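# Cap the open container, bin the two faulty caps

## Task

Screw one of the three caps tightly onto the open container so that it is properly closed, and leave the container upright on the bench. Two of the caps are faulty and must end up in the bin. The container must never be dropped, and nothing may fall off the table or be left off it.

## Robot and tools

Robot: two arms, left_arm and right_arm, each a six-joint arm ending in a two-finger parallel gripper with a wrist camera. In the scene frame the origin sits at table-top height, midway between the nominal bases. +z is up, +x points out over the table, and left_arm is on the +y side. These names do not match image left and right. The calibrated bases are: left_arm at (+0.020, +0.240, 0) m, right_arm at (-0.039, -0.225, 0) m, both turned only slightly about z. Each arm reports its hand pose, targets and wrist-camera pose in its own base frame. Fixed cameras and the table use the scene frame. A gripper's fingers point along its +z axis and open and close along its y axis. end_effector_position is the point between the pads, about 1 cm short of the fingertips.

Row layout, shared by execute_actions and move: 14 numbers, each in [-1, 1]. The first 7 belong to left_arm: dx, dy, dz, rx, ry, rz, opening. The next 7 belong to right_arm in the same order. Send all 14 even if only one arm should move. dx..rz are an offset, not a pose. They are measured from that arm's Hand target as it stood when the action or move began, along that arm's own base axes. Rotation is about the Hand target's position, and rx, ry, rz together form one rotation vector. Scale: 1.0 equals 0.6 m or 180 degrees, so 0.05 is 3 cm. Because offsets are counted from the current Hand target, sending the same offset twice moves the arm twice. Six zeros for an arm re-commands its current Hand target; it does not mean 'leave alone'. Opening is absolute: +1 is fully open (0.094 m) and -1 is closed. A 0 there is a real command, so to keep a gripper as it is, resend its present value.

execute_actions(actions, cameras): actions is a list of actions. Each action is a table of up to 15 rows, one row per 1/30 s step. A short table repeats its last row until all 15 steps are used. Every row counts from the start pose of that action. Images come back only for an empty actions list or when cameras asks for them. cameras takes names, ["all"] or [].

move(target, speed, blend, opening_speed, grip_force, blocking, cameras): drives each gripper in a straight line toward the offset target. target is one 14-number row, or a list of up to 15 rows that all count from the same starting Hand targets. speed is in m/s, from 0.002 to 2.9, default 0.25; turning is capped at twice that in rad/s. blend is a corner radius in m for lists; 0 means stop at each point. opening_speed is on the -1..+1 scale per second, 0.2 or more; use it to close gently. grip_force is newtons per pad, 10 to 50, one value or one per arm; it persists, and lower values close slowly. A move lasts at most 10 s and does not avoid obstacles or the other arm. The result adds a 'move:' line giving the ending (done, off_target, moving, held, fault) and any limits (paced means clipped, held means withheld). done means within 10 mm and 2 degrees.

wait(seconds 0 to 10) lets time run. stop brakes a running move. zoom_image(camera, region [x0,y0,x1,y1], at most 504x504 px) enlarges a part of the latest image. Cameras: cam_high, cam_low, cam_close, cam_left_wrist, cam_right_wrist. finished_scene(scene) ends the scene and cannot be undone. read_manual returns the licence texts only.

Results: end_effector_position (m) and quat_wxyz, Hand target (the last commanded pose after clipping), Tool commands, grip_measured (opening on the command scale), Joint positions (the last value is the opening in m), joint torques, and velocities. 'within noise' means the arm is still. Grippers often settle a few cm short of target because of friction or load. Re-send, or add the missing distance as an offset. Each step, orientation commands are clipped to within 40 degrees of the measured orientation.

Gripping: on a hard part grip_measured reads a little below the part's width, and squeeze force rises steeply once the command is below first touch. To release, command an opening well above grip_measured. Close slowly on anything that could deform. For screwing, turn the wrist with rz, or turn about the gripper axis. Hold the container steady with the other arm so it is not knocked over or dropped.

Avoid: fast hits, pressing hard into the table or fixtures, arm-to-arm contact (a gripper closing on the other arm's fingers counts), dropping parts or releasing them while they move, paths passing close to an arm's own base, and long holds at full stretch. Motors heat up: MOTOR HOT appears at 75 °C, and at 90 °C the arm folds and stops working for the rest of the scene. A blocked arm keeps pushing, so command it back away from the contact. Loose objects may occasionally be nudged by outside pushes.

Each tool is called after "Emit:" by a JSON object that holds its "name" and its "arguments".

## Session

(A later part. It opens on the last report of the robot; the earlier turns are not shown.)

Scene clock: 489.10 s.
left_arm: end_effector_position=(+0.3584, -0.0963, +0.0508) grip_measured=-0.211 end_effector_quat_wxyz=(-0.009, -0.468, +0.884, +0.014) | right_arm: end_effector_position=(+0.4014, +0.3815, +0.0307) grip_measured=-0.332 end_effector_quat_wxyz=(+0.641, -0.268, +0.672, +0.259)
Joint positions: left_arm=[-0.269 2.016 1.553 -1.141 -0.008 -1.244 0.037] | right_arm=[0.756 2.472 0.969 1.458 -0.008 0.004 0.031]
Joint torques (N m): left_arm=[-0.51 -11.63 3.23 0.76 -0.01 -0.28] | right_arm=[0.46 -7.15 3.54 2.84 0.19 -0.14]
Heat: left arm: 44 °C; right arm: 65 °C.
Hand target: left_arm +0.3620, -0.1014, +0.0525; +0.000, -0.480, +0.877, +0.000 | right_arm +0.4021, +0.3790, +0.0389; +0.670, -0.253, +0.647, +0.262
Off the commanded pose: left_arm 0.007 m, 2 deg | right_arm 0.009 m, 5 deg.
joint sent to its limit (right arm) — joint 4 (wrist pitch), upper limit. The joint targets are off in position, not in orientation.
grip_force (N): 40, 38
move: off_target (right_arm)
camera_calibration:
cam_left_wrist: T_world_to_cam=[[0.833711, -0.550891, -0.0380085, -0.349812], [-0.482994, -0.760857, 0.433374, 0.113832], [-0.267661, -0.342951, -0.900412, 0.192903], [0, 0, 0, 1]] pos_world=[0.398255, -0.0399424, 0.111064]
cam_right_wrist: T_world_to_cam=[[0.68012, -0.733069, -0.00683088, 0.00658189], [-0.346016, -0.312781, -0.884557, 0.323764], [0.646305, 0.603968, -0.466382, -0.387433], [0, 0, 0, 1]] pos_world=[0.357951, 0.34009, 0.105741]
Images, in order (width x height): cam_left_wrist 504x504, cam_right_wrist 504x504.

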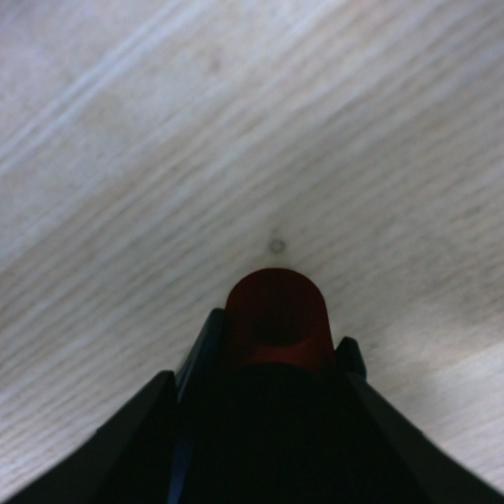

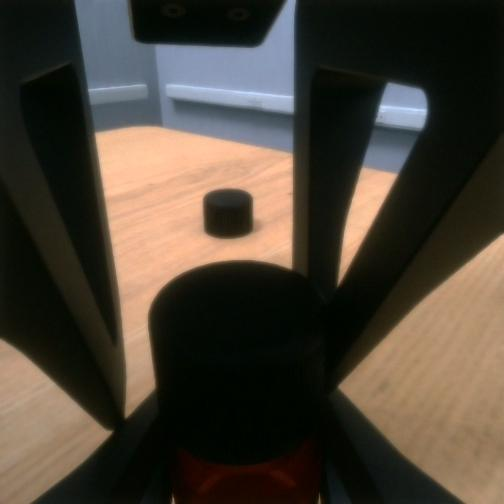

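Emit:
{"name": "move", "arguments": {"target": [[0.0, 0.0, 0.0, 0, 0, 0, 0.0, 0, 0, 0, 0, 0, 0, -0.42], [0.0, 0.0, 0.0333, 0, 0, 0, 0.0, 0, 0, 0, 0, 0, 0, -0.42]], "speed": [0.1, 0.1], "cameras": ["cam_right_wrist", "cam_left_wrist", "cam_close"]}}

Scene clock: 492.77 s.
left_arm: end_effector_position=(+0.3540, -0.0994, +0.0528) grip_measured=-0.003 end_effector_quat_wxyz=(-0.018, -0.472, +0.881, +0.016) | right_arm: end_effector_position=(+0.4016, +0.3813, +0.0307) grip_measured=-0.332 end_effector_quat_wxyz=(+0.640, -0.264, +0.673, +0.261)
Joint positions: left_arm=[-0.275 2.016 1.56 -1.164 0.002 -1.259 0.047] | right_arm=[0.756 2.472 0.969 1.458 -0.006 0.014 0.031]
Joint torques (N m): left_arm=[-0.46 -13.11 6.79 0.3 0.02 -0.14] | right_arm=[0.57 -7.24 3.79 2.87 0.2 -0.11]
Heat: left arm: 44 °C; right arm: 65 °C.
Hand target: left_arm +0.3620, -0.1014, +0.0725; +0.000, -0.480, +0.877, +0.000 | right_arm +0.4021, +0.3790, +0.0389; +0.670, -0.253, +0.647, +0.262
Off the commanded pose: left_arm 0.021 m, 3 deg | right_arm 0.009 m, 5 deg.
joint sent to its limit (right arm) — joint 4 (wrist pitch), upper limit. The joint targets are off in position, not in orientation.
grip_force (N): 40, 38
move: off_target (left_arm, right_arm)
camera_calibration:
cam_left_wrist: T_world_to_cam=[[0.838248, -0.54304, -0.0494832, -0.347988], [-0.46794, -0.762963, 0.446003, 0.102186], [-0.279951, -0.350706, -0.893662, 0.195697], [0, 0, 0, 1]] pos_world=[0.394302, -0.0423751, 0.112093]
cam_right_wrist: T_world_to_cam=[[0.678588, -0.734346, -0.0159316, 0.00768418], [-0.35222, -0.30629, -0.88438, 0.323799], [0.644562, 0.605741, -0.466496, -0.38742], [0, 0, 0, 1]] pos_world=[0.35855, 0.339495, 0.105754]
Images, in order (width x height): cam_close 504x504, cam_left_wrist 504x504, cam_right_wrist 504x504.

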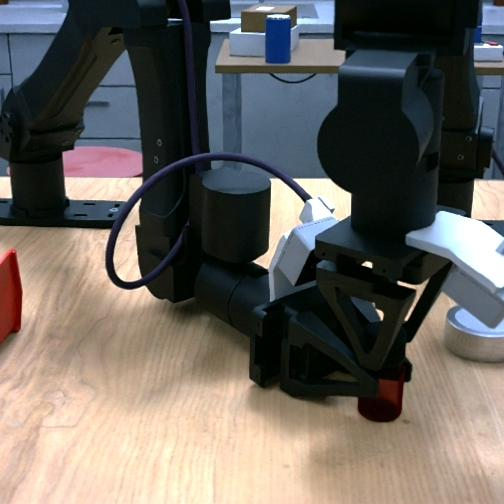

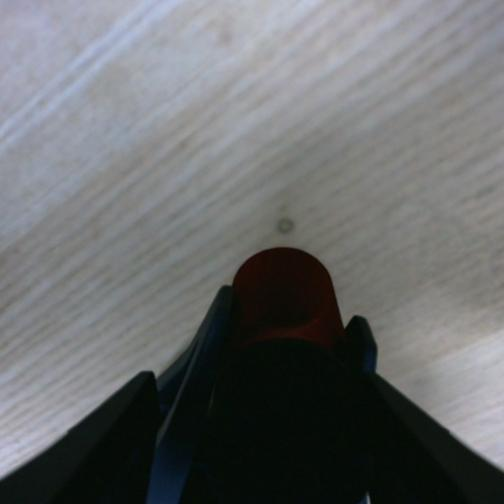

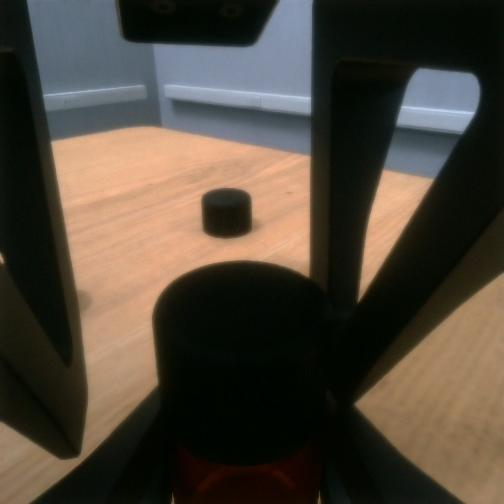

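Emit:
{"name": "move", "arguments": {"target": [[0.0, 0.0, 0.05, 0, 0, 0, 0.0, 0, 0, 0, 0, 0, 0, -0.42], [0.005, 0.018, 0.1, 0, 0, 0, 0.0, 0, 0, 0, 0, 0, 0, -0.42]], "speed": [0.1, 0.1], "blend": [0.01, 0], "cameras": ["cam_right_wrist", "cam_left_wrist"]}}

Scene clock: 496.63 s.
left_arm: end_effector_position=(+0.3603, -0.0940, +0.1111) grip_measured=-0.003 end_effector_quat_wxyz=(-0.020, -0.476, +0.879, +0.017) | right_arm: end_effector_position=(+0.4016, +0.3813, +0.0307) grip_measured=-0.332 end_effector_quat_wxyz=(+0.640, -0.264, +0.673, +0.261)
Joint positions: left_arm=[-0.257 2.014 1.79 -1.399 0.002 -1.25 0.047] | right_arm=[0.756 2.472 0.969 1.458 -0.006 0.014 0.031]
Joint torques (N m): left_arm=[0.43 -13.65 6.74 0.29 0 0.05] | right_arm=[0.5 -7.19 3.97 2.86 0.17 -0.11]
Heat: left arm: 45 °C; right arm: 65 °C.
Hand target: left_arm +0.3650, -0.0906, +0.1325; +0.000, -0.480, +0.877, +0.000 | right_arm +0.4021, +0.3790, +0.0389; +0.670, -0.253, +0.647, +0.262
Off the commanded pose: left_arm 0.022 m, 3 deg | right_arm 0.009 m, 5 deg.
joint sent to its limit (right arm) — joint 4 (wrist pitch), upper limit. The joint targets are off in position, not in orientation.
grip_force (N): 40, 38
move: off_target (left_arm, right_arm)
camera_calibration:
cam_left_wrist: T_world_to_cam=[[0.843072, -0.535256, -0.0522477, -0.348145], [-0.459521, -0.767425, 0.4471, 0.0796568], [-0.27941, -0.352929, -0.892957, 0.250852], [0, 0, 0, 1]] pos_world=[0.400206, -0.0366837, 0.170195]
cam_right_wrist: T_world_to_cam=[[0.678588, -0.734346, -0.0159316, 0.00768418], [-0.35222, -0.30629, -0.88438, 0.323799], [0.644562, 0.605741, -0.466496, -0.38742], [0, 0, 0, 1]] pos_world=[0.35855, 0.339495, 0.105754]
Images, in order (width x height): cam_left_wrist 504x504, cam_right_wrist 504x504.

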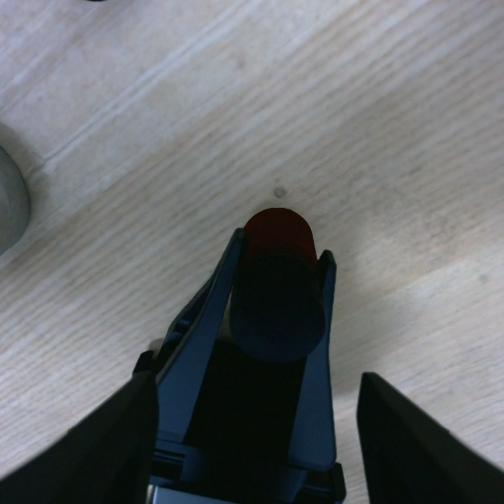

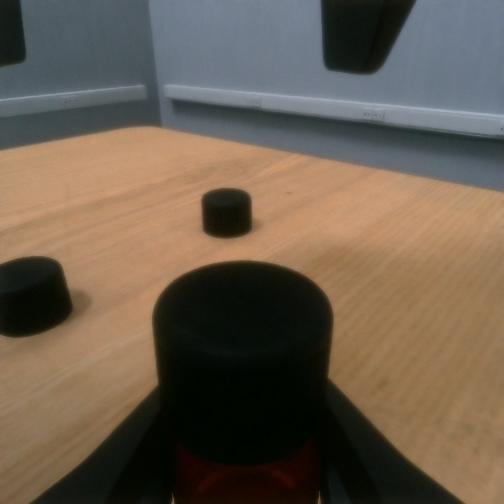

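Emit:
{"name": "move", "arguments": {"target": [[-0.05, 0.0177, -0.0292, 0, 0, 0, 0.0, 0, 0, 0, 0, 0, 0, -0.42], [-0.0017, -0.019, -0.0575, 0, 0, 0, 0.0, 0, 0, 0, 0, 0, 0, -0.42]], "speed": [0.15, 0.08], "cameras": ["cam_right_wrist", "cam_left_wrist"]}}

Scene clock: 499.47 s.
left_arm: end_effector_position=(+0.3512, -0.0992, +0.0944) grip_measured=-0.003 end_effector_quat_wxyz=(-0.014, -0.471, +0.882, +0.012) | right_arm: end_effector_position=(+0.4016, +0.3813, +0.0307) grip_measured=-0.332 end_effector_quat_wxyz=(+0.640, -0.264, +0.673, +0.261)
Joint positions: left_arm=[-0.277 1.97 1.662 -1.299 0.002 -1.259 0.047] | right_arm=[0.756 2.472 0.969 1.458 -0.006 0.014 0.031]
Joint torques (N m): left_arm=[-0.47 -9.07 6.9 0.62 0.01 -0.15] | right_arm=[0.59 -7.23 3.85 2.82 0.15 -0.14]
Heat: left arm: 45 °C; right arm: 65 °C.
Hand target: left_arm +0.3640, -0.1020, +0.0980; +0.000, -0.480, +0.877, +0.000 | right_arm +0.4021, +0.3790, +0.0389; +0.670, -0.253, +0.647, +0.262
Off the commanded pose: left_arm 0.014 m, 2 deg | right_arm 0.009 m, 5 deg.
joint sent to its limit (right arm) — joint 4 (wrist pitch), upper limit. The joint targets are off in position, not in orientation.
grip_force (N): 40, 38
move: off_target (left_arm, right_arm)
camera_calibration:
cam_left_wrist: T_world_to_cam=[[0.83793, -0.544466, -0.0378251, -0.344537], [-0.474345, -0.760788, 0.442943, 0.0852466], [-0.269944, -0.353213, -0.895752, 0.228609], [0, 0, 0, 1]] pos_world=[0.390846, -0.0419863, 0.153985]
cam_right_wrist: T_world_to_cam=[[0.678588, -0.734346, -0.0159316, 0.00768418], [-0.35222, -0.30629, -0.88438, 0.323799], [0.644562, 0.605741, -0.466496, -0.38742], [0, 0, 0, 1]] pos_world=[0.35855, 0.339495, 0.105754]
Images, in order (width x height): cam_left_wrist 504x504, cam_right_wrist 504x504.

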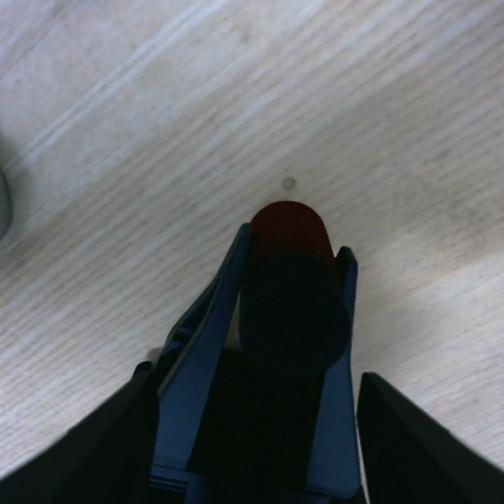

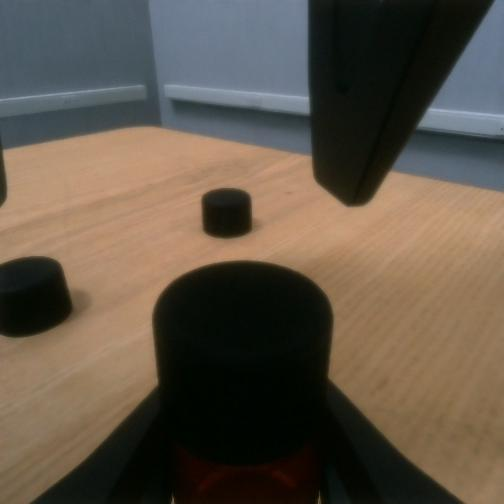

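Emit:
{"name": "move", "arguments": {"target": [[0.01, -0.0033, -0.015, 0, 0, 0, 0.0, 0, 0, 0, 0, 0, 0, -0.42]], "speed": [0.08], "cameras": ["cam_right_wrist", "cam_left_wrist"]}}

Scene clock: 500.77 s.
left_arm: end_effector_position=(+0.3561, -0.1006, +0.0859) grip_measured=-0.003 end_effector_quat_wxyz=(-0.015, -0.471, +0.882, +0.013) | right_arm: end_effector_position=(+0.4016, +0.3813, +0.0307) grip_measured=-0.332 end_effector_quat_wxyz=(+0.640, -0.264, +0.673, +0.261)
Joint positions: left_arm=[-0.277 1.996 1.665 -1.279 0.002 -1.259 0.047] | right_arm=[0.756 2.472 0.969 1.458 -0.006 0.014 0.031]
Joint torques (N m): left_arm=[-0.54 -9.11 6.9 0.65 0.01 -0.16] | right_arm=[0.69 -7.3 3.85 2.86 0.15 -0.1]
Heat: left arm: 45 °C; right arm: 65 °C.
Hand target: left_arm +0.3700, -0.1040, +0.0890; +0.000, -0.480, +0.877, +0.000 | right_arm +0.4021, +0.3790, +0.0389; +0.670, -0.253, +0.647, +0.262
Off the commanded pose: left_arm 0.015 m, 2 deg | right_arm 0.009 m, 5 deg.
joint sent to its limit (right arm) — joint 4 (wrist pitch), upper limit. The joint targets are off in position, not in orientation.
grip_force (N): 40, 38
move: off_target (left_arm, right_arm)
camera_calibration:
cam_left_wrist: T_world_to_cam=[[0.837807, -0.544449, -0.0406756, -0.349478], [-0.473077, -0.76113, 0.443711, 0.0897015], [-0.272537, -0.352501, -0.895246, 0.222736], [0, 0, 0, 1]] pos_world=[0.395935, -0.0434832, 0.145387]
cam_right_wrist: T_world_to_cam=[[0.678588, -0.734346, -0.0159316, 0.00768418], [-0.35222, -0.30629, -0.88438, 0.323799], [0.644562, 0.605741, -0.466496, -0.38742], [0, 0, 0, 1]] pos_world=[0.35855, 0.339495, 0.105754]
Images, in order (width x height): cam_left_wrist 504x504, cam_right_wrist 504x504.

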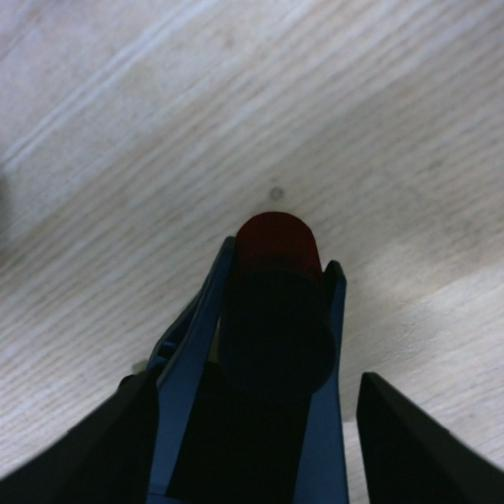

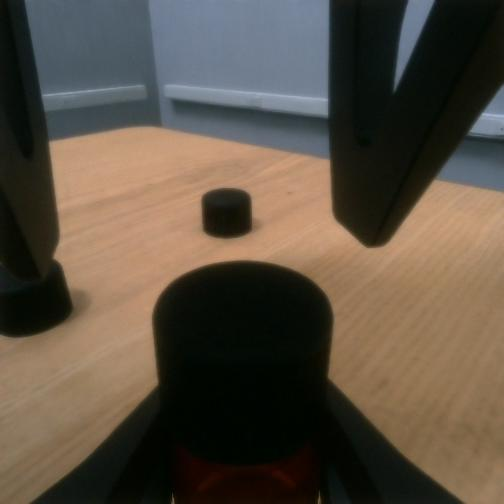

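Emit:
{"name": "move", "arguments": {"target": [[-0.0033, -0.0017, -0.03, 0, 0, 0, 0.0, 0, 0, 0, 0, 0, 0, -0.42]], "speed": [0.06], "cameras": ["cam_right_wrist", "cam_left_wrist"]}}

Scene clock: 502.30 s.
left_arm: end_effector_position=(+0.3666, -0.1036, +0.0803) grip_measured=-0.003 end_effector_quat_wxyz=(+0.002, -0.474, +0.881, -0.003) | right_arm: end_effector_position=(+0.4016, +0.3813, +0.0307) grip_measured=-0.332 end_effector_quat_wxyz=(+0.640, -0.264, +0.673, +0.261)
Joint positions: left_arm=[-0.277 1.996 1.643 -1.211 0.002 -1.263 0.047] | right_arm=[0.756 2.472 0.969 1.458 -0.006 0.014 0.031]
Joint torques (N m): left_arm=[-0.91 -9.09 3.4 0.75 0 -0.14] | right_arm=[0.49 -7.41 3.59 2.87 0.17 -0.14]
Heat: left arm: 45 °C; right arm: 65 °C.
Hand target: left_arm +0.3680, -0.1050, +0.0710; +0.000, -0.480, +0.877, +0.000 | right_arm +0.4021, +0.3790, +0.0389; +0.670, -0.253, +0.647, +0.262
Off the commanded pose: left_arm 0.010 m, 1 deg | right_arm 0.009 m, 5 deg.
joint sent to its limit (right arm) — joint 4 (wrist pitch), upper limit. The joint targets are off in position, not in orientation.
grip_force (N): 40, 38
move: off_target (right_arm)
camera_calibration:
cam_left_wrist: T_world_to_cam=[[0.84112, -0.540838, 0.00327756, -0.364579], [-0.488985, -0.75786, 0.431904, 0.102055], [-0.231107, -0.364886, -0.901913, 0.203621], [0, 0, 0, 1]] pos_world=[0.403616, -0.0455367, 0.140765]
cam_right_wrist: T_world_to_cam=[[0.678588, -0.734346, -0.0159316, 0.00768418], [-0.35222, -0.30629, -0.88438, 0.323799], [0.644562, 0.605741, -0.466496, -0.38742], [0, 0, 0, 1]] pos_world=[0.35855, 0.339495, 0.105754]
Images, in order (width x height): cam_left_wrist 504x504, cam_right_wrist 504x504.

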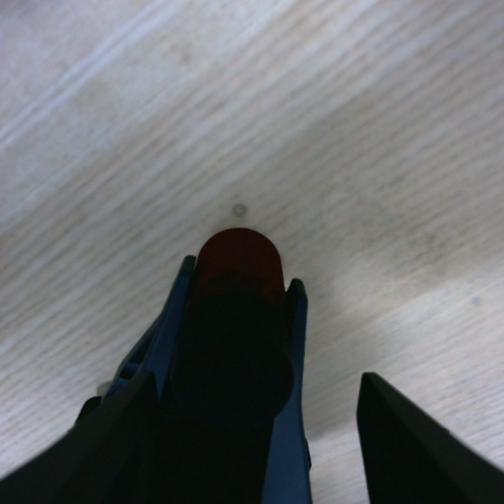

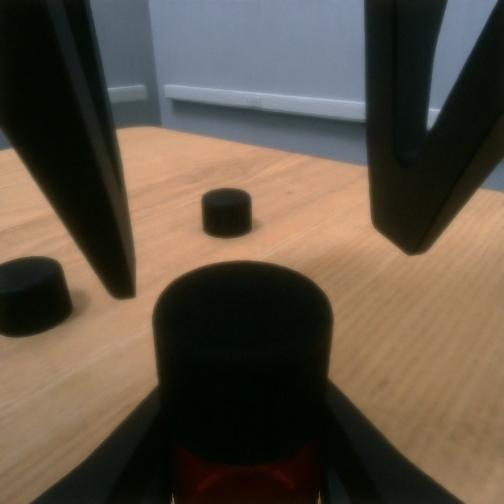

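Emit:
{"name": "move", "arguments": {"target": [[-0.0417, 0.0333, 0.0567, 0, 0, 0, 0.0, 0, 0, 0, 0, 0, 0, -0.42], [-0.0107, 0.0007, 0.04, 0, 0, 0, 0.0, 0, 0, 0, 0, 0, 0, -0.42], [-0.0107, 0.0007, -0.0083, 0, 0, 0, 0.0, 0, 0, 0, 0, 0, 0, -0.42]], "speed": [0.15, 0.08, 0.06], "cameras": ["cam_right_wrist", "cam_left_wrist"]}}

Scene clock: 505.60 s.
left_arm: end_effector_position=(+0.3593, -0.1051, +0.0738) grip_measured=-0.003 end_effector_quat_wxyz=(+0.000, -0.471, +0.882, -0.002) | right_arm: end_effector_position=(+0.4016, +0.3813, +0.0307) grip_measured=-0.332 end_effector_quat_wxyz=(+0.640, -0.264, +0.673, +0.261)
Joint positions: left_arm=[-0.286 1.977 1.591 -1.182 0.002 -1.267 0.047] | right_arm=[0.756 2.472 0.969 1.458 -0.006 0.014 0.031]
Joint torques (N m): left_arm=[-0.38 -9.16 3.48 0.74 0 -0.14] | right_arm=[0.57 -7.23 3.93 2.87 0.14 -0.08]
Heat: left arm: 45 °C; right arm: 65 °C.
Hand target: left_arm +0.3616, -0.1046, +0.0660; +0.000, -0.480, +0.877, +0.000 | right_arm +0.4021, +0.3790, +0.0389; +0.670, -0.253, +0.647, +0.262
Off the commanded pose: left_arm 0.008 m, 1 deg | right_arm 0.009 m, 5 deg.
joint sent to its limit (right arm) — joint 4 (wrist pitch), upper limit. The joint targets are off in position, not in orientation.
grip_force (N): 40, 38
move: off_target (right_arm)
camera_calibration:
cam_left_wrist: T_world_to_cam=[[0.837792, -0.545989, -0.00111647, -0.358115], [-0.491713, -0.755393, 0.433128, 0.101201], [-0.237327, -0.362322, -0.901332, 0.19804], [0, 0, 0, 1]] pos_world=[0.396788, -0.0473262, 0.134267]
cam_right_wrist: T_world_to_cam=[[0.678588, -0.734346, -0.0159316, 0.00768418], [-0.35222, -0.30629, -0.88438, 0.323799], [0.644562, 0.605741, -0.466496, -0.38742], [0, 0, 0, 1]] pos_world=[0.35855, 0.339495, 0.105754]
Images, in order (width x height): cam_left_wrist 504x504, cam_right_wrist 504x504.

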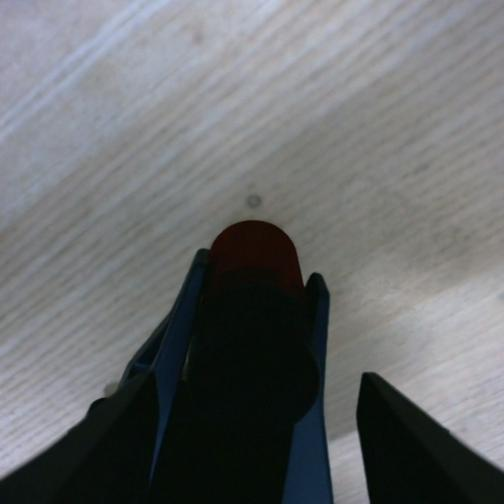

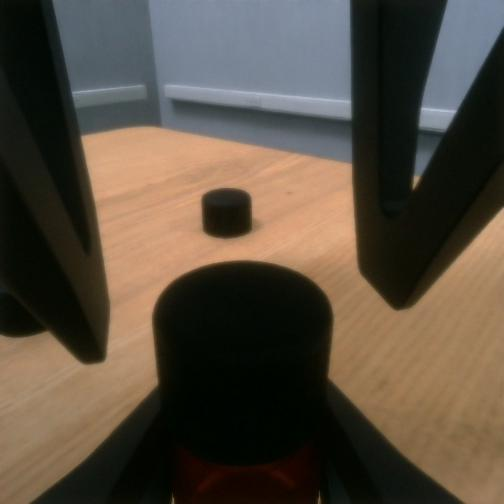

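Emit:
{"name": "move", "arguments": {"target": [[0.0, 0.0, -0.0205, 0, 0, 0, 0.0, 0, 0, 0, 0, 0, 0, -0.42], [0.0, 0.0, -0.0205, 0, 0, 0, -0.45, 0, 0, 0, 0, 0, 0, -0.42]], "speed": [0.05, 0.1], "opening_speed": 0.8, "cameras": ["cam_right_wrist", "cam_left_wrist"]}}

Emit:
{"name": "zoom_image", "arguments": {"camera": "cam_right_wrist", "region": [140, 240, 350, 504]}}

Scene clock: 509.13 s.
left_arm: end_effector_position=(+0.3601, -0.1041, +0.0629) grip_measured=-0.352 end_effector_quat_wxyz=(+0.001, -0.473, +0.881, -0.003) | right_arm: end_effector_position=(+0.4018, +0.3811, +0.0307) grip_measured=-0.332 end_effector_quat_wxyz=(+0.640, -0.263, +0.674, +0.260)
Joint positions: left_arm=[-0.283 1.983 1.556 -1.138 0.002 -1.268 0.03] | right_arm=[0.757 2.472 0.969 1.458 0 0.014 0.031]
Joint torques (N m): left_arm=[-0.31 -8.98 3.4 0.74 -0.05 -0.13] | right_arm=[0.55 -7.12 3.96 2.82 0.15 -0.13]
Heat: left arm: 44 °C; right arm: 65 °C.
Hand target: left_arm +0.3616, -0.1046, +0.0537; +0.000, -0.480, +0.877, +0.000 | right_arm +0.4021, +0.3790, +0.0389; +0.670, -0.253, +0.647, +0.262
Off the commanded pose: left_arm 0.009 m, 1 deg | right_arm 0.009 m, 5 deg.
joint sent to its limit (right arm) — joint 4 (wrist pitch), upper limit. The joint targets are off in position, not in orientation.
grip_force (N): 40, 38
move: off_target (right_arm)
camera_calibration:
cam_left_wrist: T_world_to_cam=[[0.840297, -0.542123, 0.00181854, -0.359007], [-0.489498, -0.757277, 0.432346, 0.10616], [-0.233008, -0.364189, -0.901706, 0.186991], [0, 0, 0, 1]] pos_world=[0.397208, -0.0461338, 0.123366]
cam_right_wrist: T_world_to_cam=[[0.675217, -0.737452, -0.0156853, 0.00991417], [-0.353456, -0.304817, -0.884396, 0.323747], [0.647418, 0.602703, -0.466474, -0.387421], [0, 0, 0, 1]] pos_world=[0.35856, 0.339495, 0.105754]
Images, in order (width x height): cam_left_wrist 504x504, cam_right_wrist 504x504.

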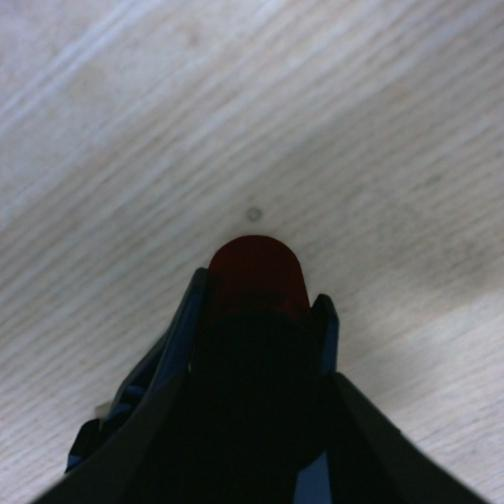

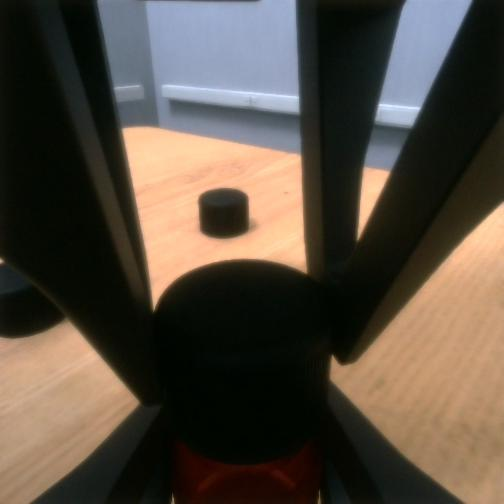

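Scaled by 1.909.

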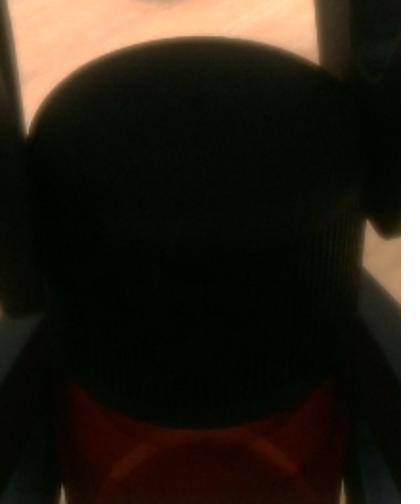

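Emit:
{"name": "move", "arguments": {"target": [0.0, 0.0, -0.0075, 0, 0, -0.1889, -0.45, 0, 0, 0, 0, 0, 0, -0.42], "speed": 0.3, "cameras": ["cam_right_wrist"]}}

Emit:
{"name": "zoom_image", "arguments": {"camera": "cam_right_wrist", "region": [140, 240, 350, 504]}}

Emit:
{"name": "move", "arguments": {"target": [[0, 0, 0.03, 0, 0, 0.1889, -0.1, 0, 0, 0, 0, 0, 0, -0.42], [0, 0, 0.0267, 0, 0, 0.1889, -0.45, 0, 0, 0, 0, 0, 0, -0.42], [0, 0, 0.0, 0, 0, 0, -0.45, 0, 0, 0, 0, 0, 0, -0.42]], "speed": [0.5, 0.3, 0.4], "opening_speed": 1.2, "cameras": ["cam_right_wrist"]}}

Emit:
{"name": "zoom_image", "arguments": {"camera": "cam_right_wrist", "region": [140, 240, 350, 504]}}

Scene clock: 511.57 s.
left_arm: end_effector_position=(+0.3592, -0.1038, +0.0621) grip_measured=-0.352 end_effector_quat_wxyz=(+0.000, -0.212, +0.977, -0.002) | right_arm: end_effector_position=(+0.4020, +0.3809, +0.0307) grip_measured=-0.332 end_effector_quat_wxyz=(+0.640, -0.262, +0.674, +0.259)
Joint positions: left_arm=[-0.283 1.983 1.553 -1.138 0.002 -0.711 0.03] | right_arm=[0.757 2.472 0.969 1.458 0.002 0.014 0.031]
Joint torques (N m): left_arm=[-0.38 -8.7 2.69 0.88 0.01 0.13] | right_arm=[0.49 -7.27 3.85 2.83 0.16 -0.07]
Heat: left arm: 44 °C; right arm: 65 °C.
Hand target: left_arm +0.3616, -0.1046, +0.0492; +0.000, -0.202, +0.979, +0.000 | right_arm +0.4021, +0.3790, +0.0389; +0.670, -0.253, +0.647, +0.262
Off the commanded pose: left_arm 0.013 m, 1 deg | right_arm 0.009 m, 5 deg.
joint sent to its limit (right arm) — joint 4 (wrist pitch), upper limit. The joint targets are off in position, not in orientation.
grip_force (N): 40, 38
move: off_target (left_arm, right_arm)
camera_calibration:
cam_right_wrist: T_world_to_cam=[[0.67412, -0.738457, -0.0156244, 0.0104988], [-0.353881, -0.304337, -0.884391, 0.323742], [0.648329, 0.601715, -0.466485, -0.387418], [0, 0, 0, 1]] pos_world=[0.358663, 0.339395, 0.105754]
Images, in order (width x height): cam_right_wrist 504x504.

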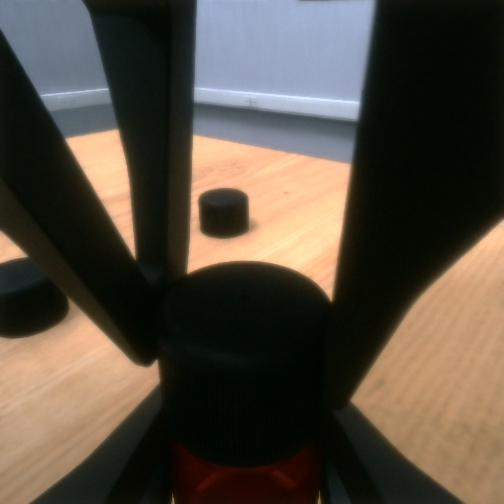

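Scaled by 1.909.

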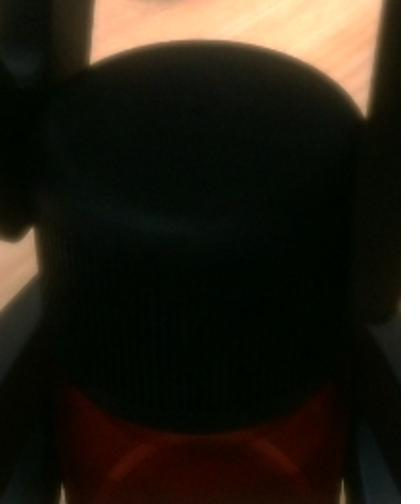

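Scene clock: 517.40 s.
left_arm: end_effector_position=(+0.3573, -0.1036, +0.0605) grip_measured=-0.351 end_effector_quat_wxyz=(-0.004, -0.218, +0.976, -0.002) | right_arm: end_effector_position=(+0.4016, +0.3813, +0.0307) grip_measured=-0.332 end_effector_quat_wxyz=(+0.640, -0.265, +0.673, +0.261)
Joint positions: left_arm=[-0.281 1.985 1.548 -1.139 0.007 -0.72 0.03] | right_arm=[0.756 2.472 0.969 1.458 -0.006 0.012 0.031]
Joint torques (N m): left_arm=[-0.38 -8.75 2.97 0.89 -0.04 0.23] | right_arm=[0.55 -7.23 4.12 2.83 0.16 -0.11]
Heat: left arm: 44 °C; right arm: 66 °C.
Hand target: left_arm +0.3616, -0.1046, +0.0492; +0.000, -0.202, +0.979, +0.000 | right_arm +0.4021, +0.3790, +0.0389; +0.670, -0.253, +0.647, +0.262
Off the commanded pose: left_arm 0.012 m, 2 deg | right_arm 0.009 m, 5 deg.
joint sent to its limit (right arm) — joint 4 (wrist pitch), upper limit. The joint targets are off in position, not in orientation.
grip_force (N): 40, 38
move: off_target (left_arm, right_arm)
camera_calibration:
cam_right_wrist: T_world_to_cam=[[0.678719, -0.734256, -0.0144181, 0.00758663], [-0.351246, -0.307312, -0.884412, 0.323794], [0.644954, 0.605332, -0.466484, -0.38742], [0, 0, 0, 1]] pos_world=[0.358451, 0.339594, 0.105752]
Images, in order (width x height): cam_right_wrist 504x504.

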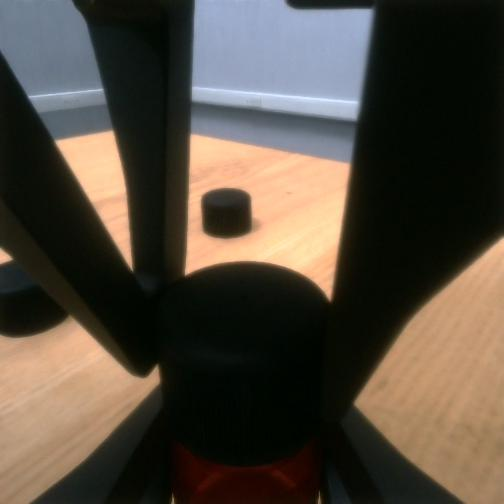

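Scaled by 1.909.

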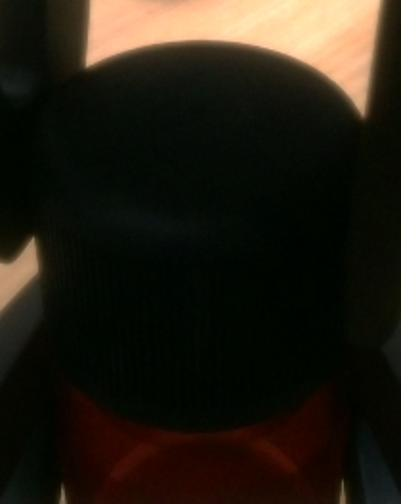

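Emit:
{"name": "move", "arguments": {"target": [[0, 0, 0.0333, 0, 0, 0.1889, -0.1, 0, 0, 0, 0, 0, 0, -0.42], [0, 0, 0.03, 0, 0, 0.1889, -0.45, 0, 0, 0, 0, 0, 0, -0.42], [0, 0, 0.0, 0, 0, 0, -0.45, 0, 0, 0, 0, 0, 0, -0.42]], "speed": [0.5, 0.3, 0.4], "opening_speed": 1.2, "cameras": ["cam_right_wrist"]}}

Emit:
{"name": "zoom_image", "arguments": {"camera": "cam_right_wrist", "region": [140, 240, 350, 504]}}

Emit:
{"name": "move", "arguments": {"target": [[0, 0, 0.0333, 0, 0, 0.1889, -0.1, 0, 0, 0, 0, 0, 0, -0.42], [0, 0, 0.03, 0, 0, 0.1889, -0.45, 0, 0, 0, 0, 0, 0, -0.42], [0, 0, 0.0, 0, 0, 0, -0.45, 0, 0, 0, 0, 0, 0, -0.42]], "speed": [0.5, 0.3, 0.4], "opening_speed": 1.2, "cameras": ["cam_right_wrist"]}}

Emit:
{"name": "zoom_image", "arguments": {"camera": "cam_right_wrist", "region": [140, 240, 350, 504]}}

Scene clock: 523.07 s.
left_arm: end_effector_position=(+0.3567, -0.1036, +0.0612) grip_measured=-0.351 end_effector_quat_wxyz=(-0.007, -0.224, +0.975, -0.004) | right_arm: end_effector_position=(+0.4014, +0.3815, +0.0307) grip_measured=-0.332 end_effector_quat_wxyz=(+0.640, -0.264, +0.673, +0.260)
Joint positions: left_arm=[-0.278 1.985 1.551 -1.145 0.015 -0.73 0.03] | right_arm=[0.757 2.472 0.969 1.458 -0.003 0.012 0.031]
Joint torques (N m): left_arm=[-0.36 -8.79 2.86 0.93 -0.11 0.32] | right_arm=[0.68 -7.06 3.77 2.87 0.16 -0.09]
Heat: left arm: 44 °C; right arm: 66 °C.
Hand target: left_arm +0.3616, -0.1046, +0.0492; +0.000, -0.202, +0.979, +0.000 | right_arm +0.4021, +0.3790, +0.0389; +0.670, -0.253, +0.647, +0.262
Off the commanded pose: left_arm 0.013 m, 3 deg | right_arm 0.009 m, 5 deg.
joint sent to its limit (right arm) — joint 4 (wrist pitch), upper limit. The joint targets are off in position, not in orientation.
grip_force (N): 40, 38
move: off_target (left_arm, right_arm)
camera_calibration:
cam_right_wrist: T_world_to_cam=[[0.677535, -0.735351, -0.0142912, 0.00879087], [-0.351673, -0.306835, -0.884408, 0.323772], [0.645966, 0.604244, -0.466495, -0.387401], [0, 0, 0, 1]] pos_world=[0.358154, 0.339894, 0.105752]
Images, in order (width x height): cam_right_wrist 504x504.

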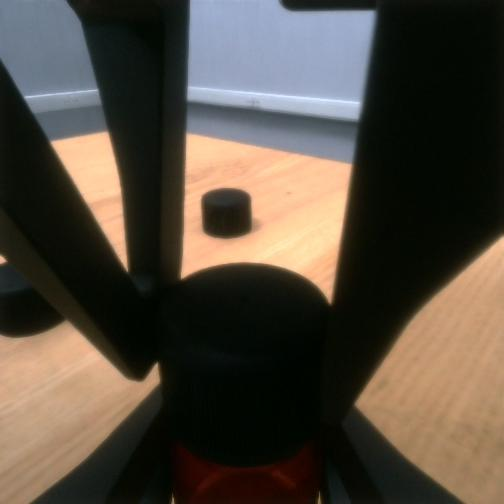

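Scaled by 1.909.

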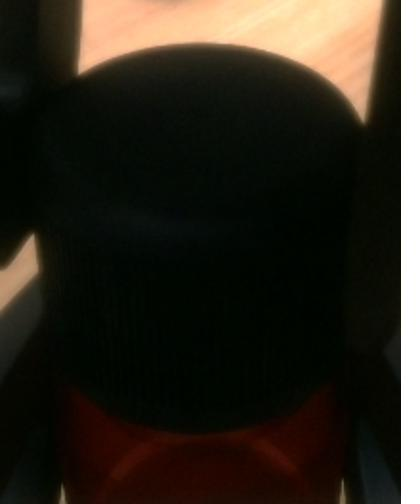

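Scene clock: 528.63 s.
left_arm: end_effector_position=(+0.3558, -0.1048, +0.0604) grip_measured=-0.351 end_effector_quat_wxyz=(-0.012, -0.232, +0.973, -0.010) | right_arm: end_effector_position=(+0.4022, +0.3807, +0.0307) grip_measured=-0.332 end_effector_quat_wxyz=(+0.642, -0.263, +0.674, +0.256)
Joint positions: left_arm=[-0.275 1.986 1.55 -1.145 0.028 -0.743 0.03] | right_arm=[0.759 2.472 0.969 1.458 0.008 0.007 0.031]
Joint torques (N m): left_arm=[-0.32 -8.81 2.96 0.91 -0.24 0.41] | right_arm=[0.34 -7.06 3.74 2.85 0.1 -0.09]
Heat: left arm: 44 °C; right arm: 66 °C.
Hand target: left_arm +0.3616, -0.1046, +0.0492; +0.000, -0.202, +0.979, +0.000 | right_arm +0.4021, +0.3790, +0.0389; +0.670, -0.253, +0.647, +0.262
Off the commanded pose: left_arm 0.013 m, 4 deg | right_arm 0.008 m, 5 deg.
joint sent to its limit (right arm) — joint 4 (wrist pitch), upper limit. The joint targets are off in position, not in orientation.
grip_force (N): 40, 38
move: off_target (left_arm, right_arm)
camera_calibration:
cam_right_wrist: T_world_to_cam=[[0.670947, -0.741449, -0.00918055, 0.012524], [-0.351264, -0.306911, -0.884545, 0.323671], [0.653027, 0.596707, -0.466365, -0.387404], [0, 0, 0, 1]] pos_world=[0.358276, 0.33979, 0.105744]
Images, in order (width x height): cam_right_wrist 504x504.

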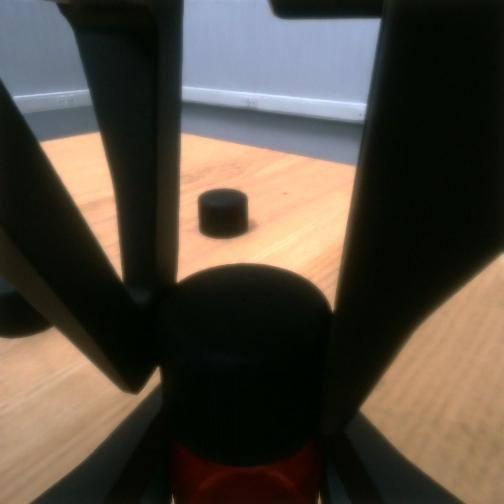

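Scaled by 1.909.

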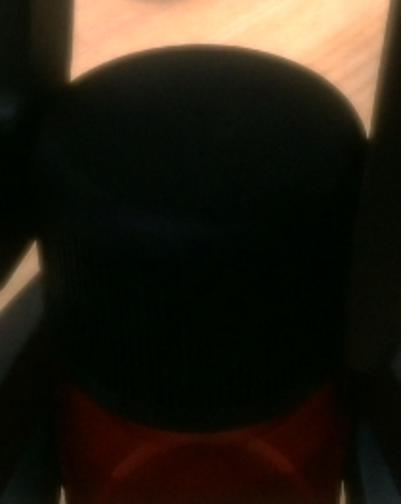

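Emit:
{"name": "move", "arguments": {"target": [0.0, 0.0, 0.0133, 0, 0, 0.1889, -0.45, 0, 0, 0, 0, 0, 0, -0.42], "speed": 0.4}}

Emit:
{"name": "move", "arguments": {"target": [[0, 0, 0.0, 0, 0, -0.1889, -0.1, 0, 0, 0, 0, 0, 0, -0.42], [0, 0, 0.0, 0, 0, -0.1889, -0.45, 0, 0, 0, 0, 0, 0, -0.42], [0, 0, 0.0, 0, 0, 0, -0.45, 0, 0, 0, 0, 0, 0, -0.42]], "speed": [0.5, 0.3, 0.4], "opening_speed": 1.2}}

Emit:
{"name": "move", "arguments": {"target": [[0, 0, 0.0, 0, 0, -0.1889, -0.1, 0, 0, 0, 0, 0, 0, -0.42], [0, 0, 0.0, 0, 0, -0.1889, -0.45, 0, 0, 0, 0, 0, 0, -0.42], [0, 0, 0.0, 0, 0, 0, -0.45, 0, 0, 0, 0, 0, 0, -0.42]], "speed": [0.5, 0.3, 0.4], "opening_speed": 1.2, "cameras": ["cam_right_wrist"]}}

Emit:
{"name": "zoom_image", "arguments": {"camera": "cam_right_wrist", "region": [140, 240, 350, 504]}}

Scene clock: 531.30 s.
left_arm: end_effector_position=(+0.3562, -0.1073, +0.0603) grip_measured=-0.352 end_effector_quat_wxyz=(-0.011, -0.472, +0.882, -0.007) | right_arm: end_effector_position=(+0.4016, +0.3813, +0.0307) grip_measured=-0.332 end_effector_quat_wxyz=(+0.640, -0.264, +0.673, +0.260)
Joint positions: left_arm=[-0.283 1.986 1.55 -1.141 0.025 -1.265 0.03] | right_arm=[0.757 2.472 0.969 1.458 -0.002 0.012 0.031]
Joint torques (N m): left_arm=[-0.32 -9.42 4.46 0.66 -0.21 -0.16] | right_arm=[0.25 -7.21 3.96 2.9 0.15 -0.16]
Heat: left arm: 44 °C; right arm: 66 °C.
Hand target: left_arm +0.3616, -0.1046, +0.0572; +0.000, -0.480, +0.877, +0.000 | right_arm +0.4021, +0.3790, +0.0389; +0.670, -0.253, +0.647, +0.262
Off the commanded pose: left_arm 0.007 m, 2 deg | right_arm 0.009 m, 5 deg.
joint sent to its limit (right arm) — joint 4 (wrist pitch), upper limit. The joint targets are off in position, not in orientation.
grip_force (N): 40, 38
move: off_target (right_arm)

Scene clock: 537.43 s.
left_arm: end_effector_position=(+0.3594, -0.1035, +0.0603) grip_measured=-0.350 end_effector_quat_wxyz=(-0.006, -0.476, +0.879, -0.007) | right_arm: end_effector_position=(+0.4020, +0.3809, +0.0307) grip_measured=-0.332 end_effector_quat_wxyz=(+0.640, -0.264, +0.673, +0.260)
Joint positions: left_arm=[-0.274 1.986 1.55 -1.133 0.019 -1.267 0.031] | right_arm=[0.756 2.472 0.969 1.458 -0.003 0.012 0.031]
Joint torques (N m): left_arm=[-0.38 -9.44 4.49 0.59 -0.2 -0.17] | right_arm=[0.16 -7.13 3.9 2.83 0.14 -0.07]
Heat: left arm: 45 °C; right arm: 66 °C.
Hand target: left_arm +0.3616, -0.1046, +0.0572; +0.000, -0.480, +0.877, +0.000 | right_arm +0.4021, +0.3790, +0.0389; +0.670, -0.253, +0.647, +0.262
Off the commanded pose: left_arm 0.004 m, 1 deg | right_arm 0.009 m, 5 deg.
joint sent to its limit (right arm) — joint 4 (wrist pitch), upper limit. The joint targets are off in position, not in orientation.
grip_force (N): 40, 38
move: off_target (right_arm)

Scene clock: 543.30 s.
left_arm: end_effector_position=(+0.3602, -0.1034, +0.0603) grip_measured=-0.350 end_effector_quat_wxyz=(-0.004, -0.475, +0.880, -0.007) | right_arm: end_effector_position=(+0.4020, +0.3809, +0.0307) grip_measured=-0.332 end_effector_quat_wxyz=(+0.640, -0.264, +0.673, +0.260)
Joint positions: left_arm=[-0.275 1.986 1.55 -1.13 0.015 -1.265 0.031] | right_arm=[0.756 2.472 0.969 1.458 -0.003 0.012 0.031]
Joint torques (N m): left_arm=[-0.35 -9.4 4.51 0.57 -0.19 -0.13] | right_arm=[0.24 -7.21 3.99 2.84 0.15 -0.04]
Heat: left arm: 45 °C; right arm: 66 °C.
Hand target: left_arm +0.3616, -0.1046, +0.0572; +0.000, -0.480, +0.877, +0.000 | right_arm +0.4021, +0.3790, +0.0389; +0.670, -0.253, +0.647, +0.262
Off the commanded pose: left_arm 0.004 m, 1 deg | right_arm 0.009 m, 5 deg.
joint sent to its limit (right arm) — joint 4 (wrist pitch), upper limit. The joint targets are off in position, not in orientation.
grip_force (N): 40, 38
move: off_target (right_arm)
camera_calibration:
cam_right_wrist: T_world_to_cam=[[0.676373, -0.736421, -0.0142588, 0.00871726], [-0.352125, -0.306288, -0.884418, 0.323778], [0.646937, 0.603218, -0.466478, -0.387431], [0, 0, 0, 1]] pos_world=[0.358757, 0.339294, 0.105752]
Images, in order (width x height): cam_right_wrist 504x504.

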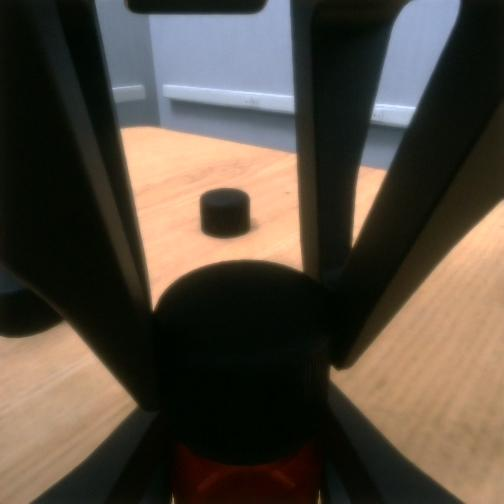

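Scaled by 1.909.

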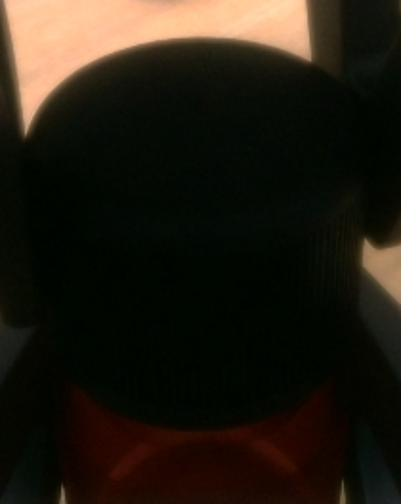

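Emit:
{"name": "move", "arguments": {"target": [[0, 0, 0.0, 0, 0, -0.1889, -0.1, 0, 0, 0, 0, 0, 0, -0.42], [0, 0, 0.0, 0, 0, -0.1889, -0.45, 0, 0, 0, 0, 0, 0, -0.42], [0, 0, 0.0, 0, 0, 0, -0.45, 0, 0, 0, 0, 0, 0, -0.42]], "speed": [0.6, 0.3, 0.5], "opening_speed": 1.4}}

Emit:
{"name": "move", "arguments": {"target": [[0, 0, 0.0, 0, 0, -0.1889, -0.1, 0, 0, 0, 0, 0, 0, -0.42], [0, 0, 0.0, 0, 0, -0.1889, -0.45, 0, 0, 0, 0, 0, 0, -0.42], [0, 0, 0.0, 0, 0, 0, -0.45, 0, 0, 0, 0, 0, 0, -0.42]], "speed": [0.6, 0.3, 0.5], "opening_speed": 1.4}}

Emit:
{"name": "move", "arguments": {"target": [[0, 0, 0.0, 0, 0, -0.1889, -0.1, 0, 0, 0, 0, 0, 0, -0.42], [0, 0, 0.0, 0, 0, -0.1889, -0.45, 0, 0, 0, 0, 0, 0, -0.42], [0, 0, 0.0, 0, 0, 0, -0.45, 0, 0, 0, 0, 0, 0, -0.42]], "speed": [0.6, 0.3, 0.5], "opening_speed": 1.4}}

Emit:
{"name": "move", "arguments": {"target": [[0, 0, 0.0, 0, 0, -0.1889, -0.1, 0, 0, 0, 0, 0, 0, -0.42], [0, 0, 0.0, 0, 0, -0.1889, -0.45, 0, 0, 0, 0, 0, 0, -0.42], [0, 0, 0.0, 0, 0, 0, -0.45, 0, 0, 0, 0, 0, 0, -0.42]], "speed": [0.6, 0.3, 0.5], "opening_speed": 1.4, "cameras": ["cam_right_wrist"]}}

Emit:
{"name": "zoom_image", "arguments": {"camera": "cam_right_wrist", "region": [140, 240, 350, 504]}}

Scene clock: 550.00 s.
left_arm: end_effector_position=(+0.3604, -0.1026, +0.0603) grip_measured=-0.349 end_effector_quat_wxyz=(-0.002, -0.475, +0.880, -0.005) | right_arm: end_effector_position=(+0.4020, +0.3809, +0.0307) grip_measured=-0.332 end_effector_quat_wxyz=(+0.640, -0.264, +0.673, +0.260)
Joint positions: left_arm=[-0.275 1.986 1.55 -1.13 0.01 -1.265 0.031] | right_arm=[0.756 2.472 0.969 1.458 -0.003 0.012 0.031]
Joint torques (N m): left_arm=[-0.29 -9.43 4.48 0.56 -0.18 -0.15] | right_arm=[0.36 -7.02 3.78 2.84 0.14 -0.12]
Heat: left arm: 45 °C; right arm: 67 °C.
Hand target: left_arm +0.3616, -0.1046, +0.0572; +0.000, -0.480, +0.877, +0.000 | right_arm +0.4021, +0.3790, +0.0389; +0.670, -0.253, +0.647, +0.262
Off the commanded pose: left_arm 0.004 m, 1 deg | right_arm 0.009 m, 5 deg.
joint sent to its limit (right arm) — joint 4 (wrist pitch), upper limit. The joint targets are off in position, not in orientation.
grip_force (N): 40, 38
move: off_target (right_arm)

Scene clock: 555.97 s.
left_arm: end_effector_position=(+0.3609, -0.1022, +0.0603) grip_measured=-0.349 end_effector_quat_wxyz=(+0.000, -0.475, +0.880, -0.004) | right_arm: end_effector_position=(+0.4020, +0.3809, +0.0307) grip_measured=-0.332 end_effector_quat_wxyz=(+0.640, -0.264, +0.673, +0.260)
Joint positions: left_arm=[-0.275 1.986 1.55 -1.129 0.007 -1.265 0.031] | right_arm=[0.756 2.472 0.969 1.458 -0.003 0.012 0.031]
Joint torques (N m): left_arm=[-0.27 -9.42 4.49 0.56 -0.15 -0.14] | right_arm=[0.39 -7.23 3.79 2.84 0.09 -0.13]
Heat: left arm: 45 °C; right arm: 67 °C.
Hand target: left_arm +0.3616, -0.1046, +0.0572; +0.000, -0.480, +0.877, +0.000 | right_arm +0.4021, +0.3790, +0.0389; +0.670, -0.253, +0.647, +0.262
Off the commanded pose: left_arm 0.004 m, 1 deg | right_arm 0.009 m, 5 deg.
joint sent to its limit (right arm) — joint 4 (wrist pitch), upper limit. The joint targets are off in position, not in orientation.
grip_force (N): 40, 38
move: off_target (right_arm)

Scene clock: 561.70 s.
left_arm: end_effector_position=(+0.3610, -0.1019, +0.0603) grip_measured=-0.349 end_effector_quat_wxyz=(+0.000, -0.475, +0.880, -0.004) | right_arm: end_effector_position=(+0.4020, +0.3809, +0.0307) grip_measured=-0.332 end_effector_quat_wxyz=(+0.640, -0.264, +0.673, +0.260)
Joint positions: left_arm=[-0.275 1.986 1.55 -1.129 0.005 -1.265 0.031] | right_arm=[0.756 2.472 0.969 1.458 -0.003 0.012 0.031]
Joint torques (N m): left_arm=[-0.23 -9.43 4.48 0.56 -0.13 -0.16] | right_arm=[0.18 -7.05 3.9 2.88 0.18 -0.06]
Heat: left arm: 45 °C; right arm: 67 °C.
Hand target: left_arm +0.3616, -0.1046, +0.0572; +0.000, -0.480, +0.877, +0.000 | right_arm +0.4021, +0.3790, +0.0389; +0.670, -0.253, +0.647, +0.262
Off the commanded pose: left_arm 0.004 m, 1 deg | right_arm 0.009 m, 5 deg.
joint sent to its limit (right arm) — joint 4 (wrist pitch), upper limit. The joint targets are off in position, not in orientation.
grip_force (N): 40, 38
move: off_target (right_arm)

Scene clock: 567.87 s.
left_arm: end_effector_position=(+0.3609, -0.1022, +0.0603) grip_measured=-0.349 end_effector_quat_wxyz=(+0.001, -0.474, +0.880, -0.003) | right_arm: end_effector_position=(+0.4020, +0.3809, +0.0307) grip_measured=-0.332 end_effector_quat_wxyz=(+0.640, -0.264, +0.673, +0.260)
Joint positions: left_arm=[-0.277 1.986 1.55 -1.129 0.004 -1.265 0.031] | right_arm=[0.756 2.472 0.969 1.458 -0.003 0.012 0.031]
Joint torques (N m): left_arm=[-0.23 -9.43 4.49 0.55 -0.11 -0.16] | right_arm=[0.18 -7.16 3.78 2.84 0.16 -0.11]
Heat: left arm: 45 °C; right arm: 67 °C.
Hand target: left_arm +0.3616, -0.1046, +0.0572; +0.000, -0.480, +0.877, +0.000 | right_arm +0.4021, +0.3790, +0.0389; +0.670, -0.253, +0.647, +0.262
Off the commanded pose: left_arm 0.004 m, 1 deg | right_arm 0.009 m, 5 deg.
joint sent to its limit (right arm) — joint 4 (wrist pitch), upper limit. The joint targets are off in position, not in orientation.
grip_force (N): 40, 38
move: off_target (right_arm)
camera_calibration:
cam_right_wrist: T_world_to_cam=[[0.676373, -0.736421, -0.0142588, 0.00871726], [-0.352125, -0.306288, -0.884418, 0.323778], [0.646937, 0.603218, -0.466478, -0.387431], [0, 0, 0, 1]] pos_world=[0.358757, 0.339294, 0.105752]
Images, in order (width x height): cam_right_wrist 504x504.

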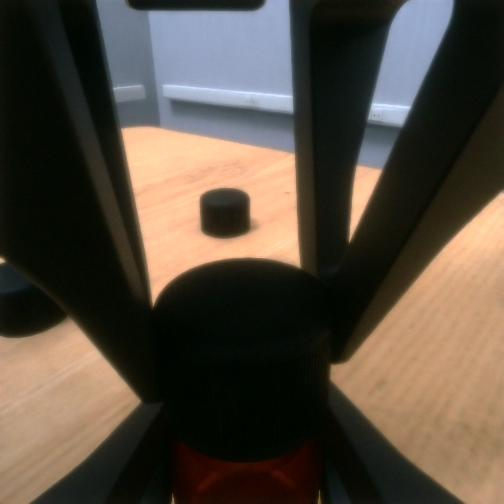

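Scaled by 1.909.

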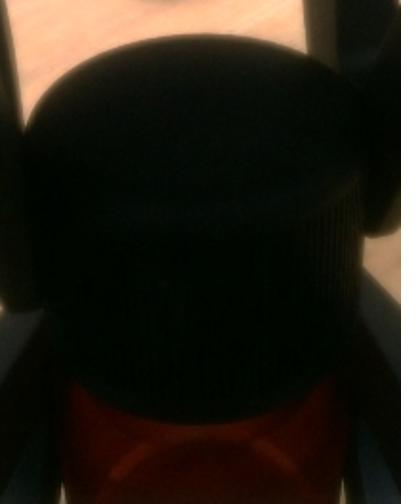

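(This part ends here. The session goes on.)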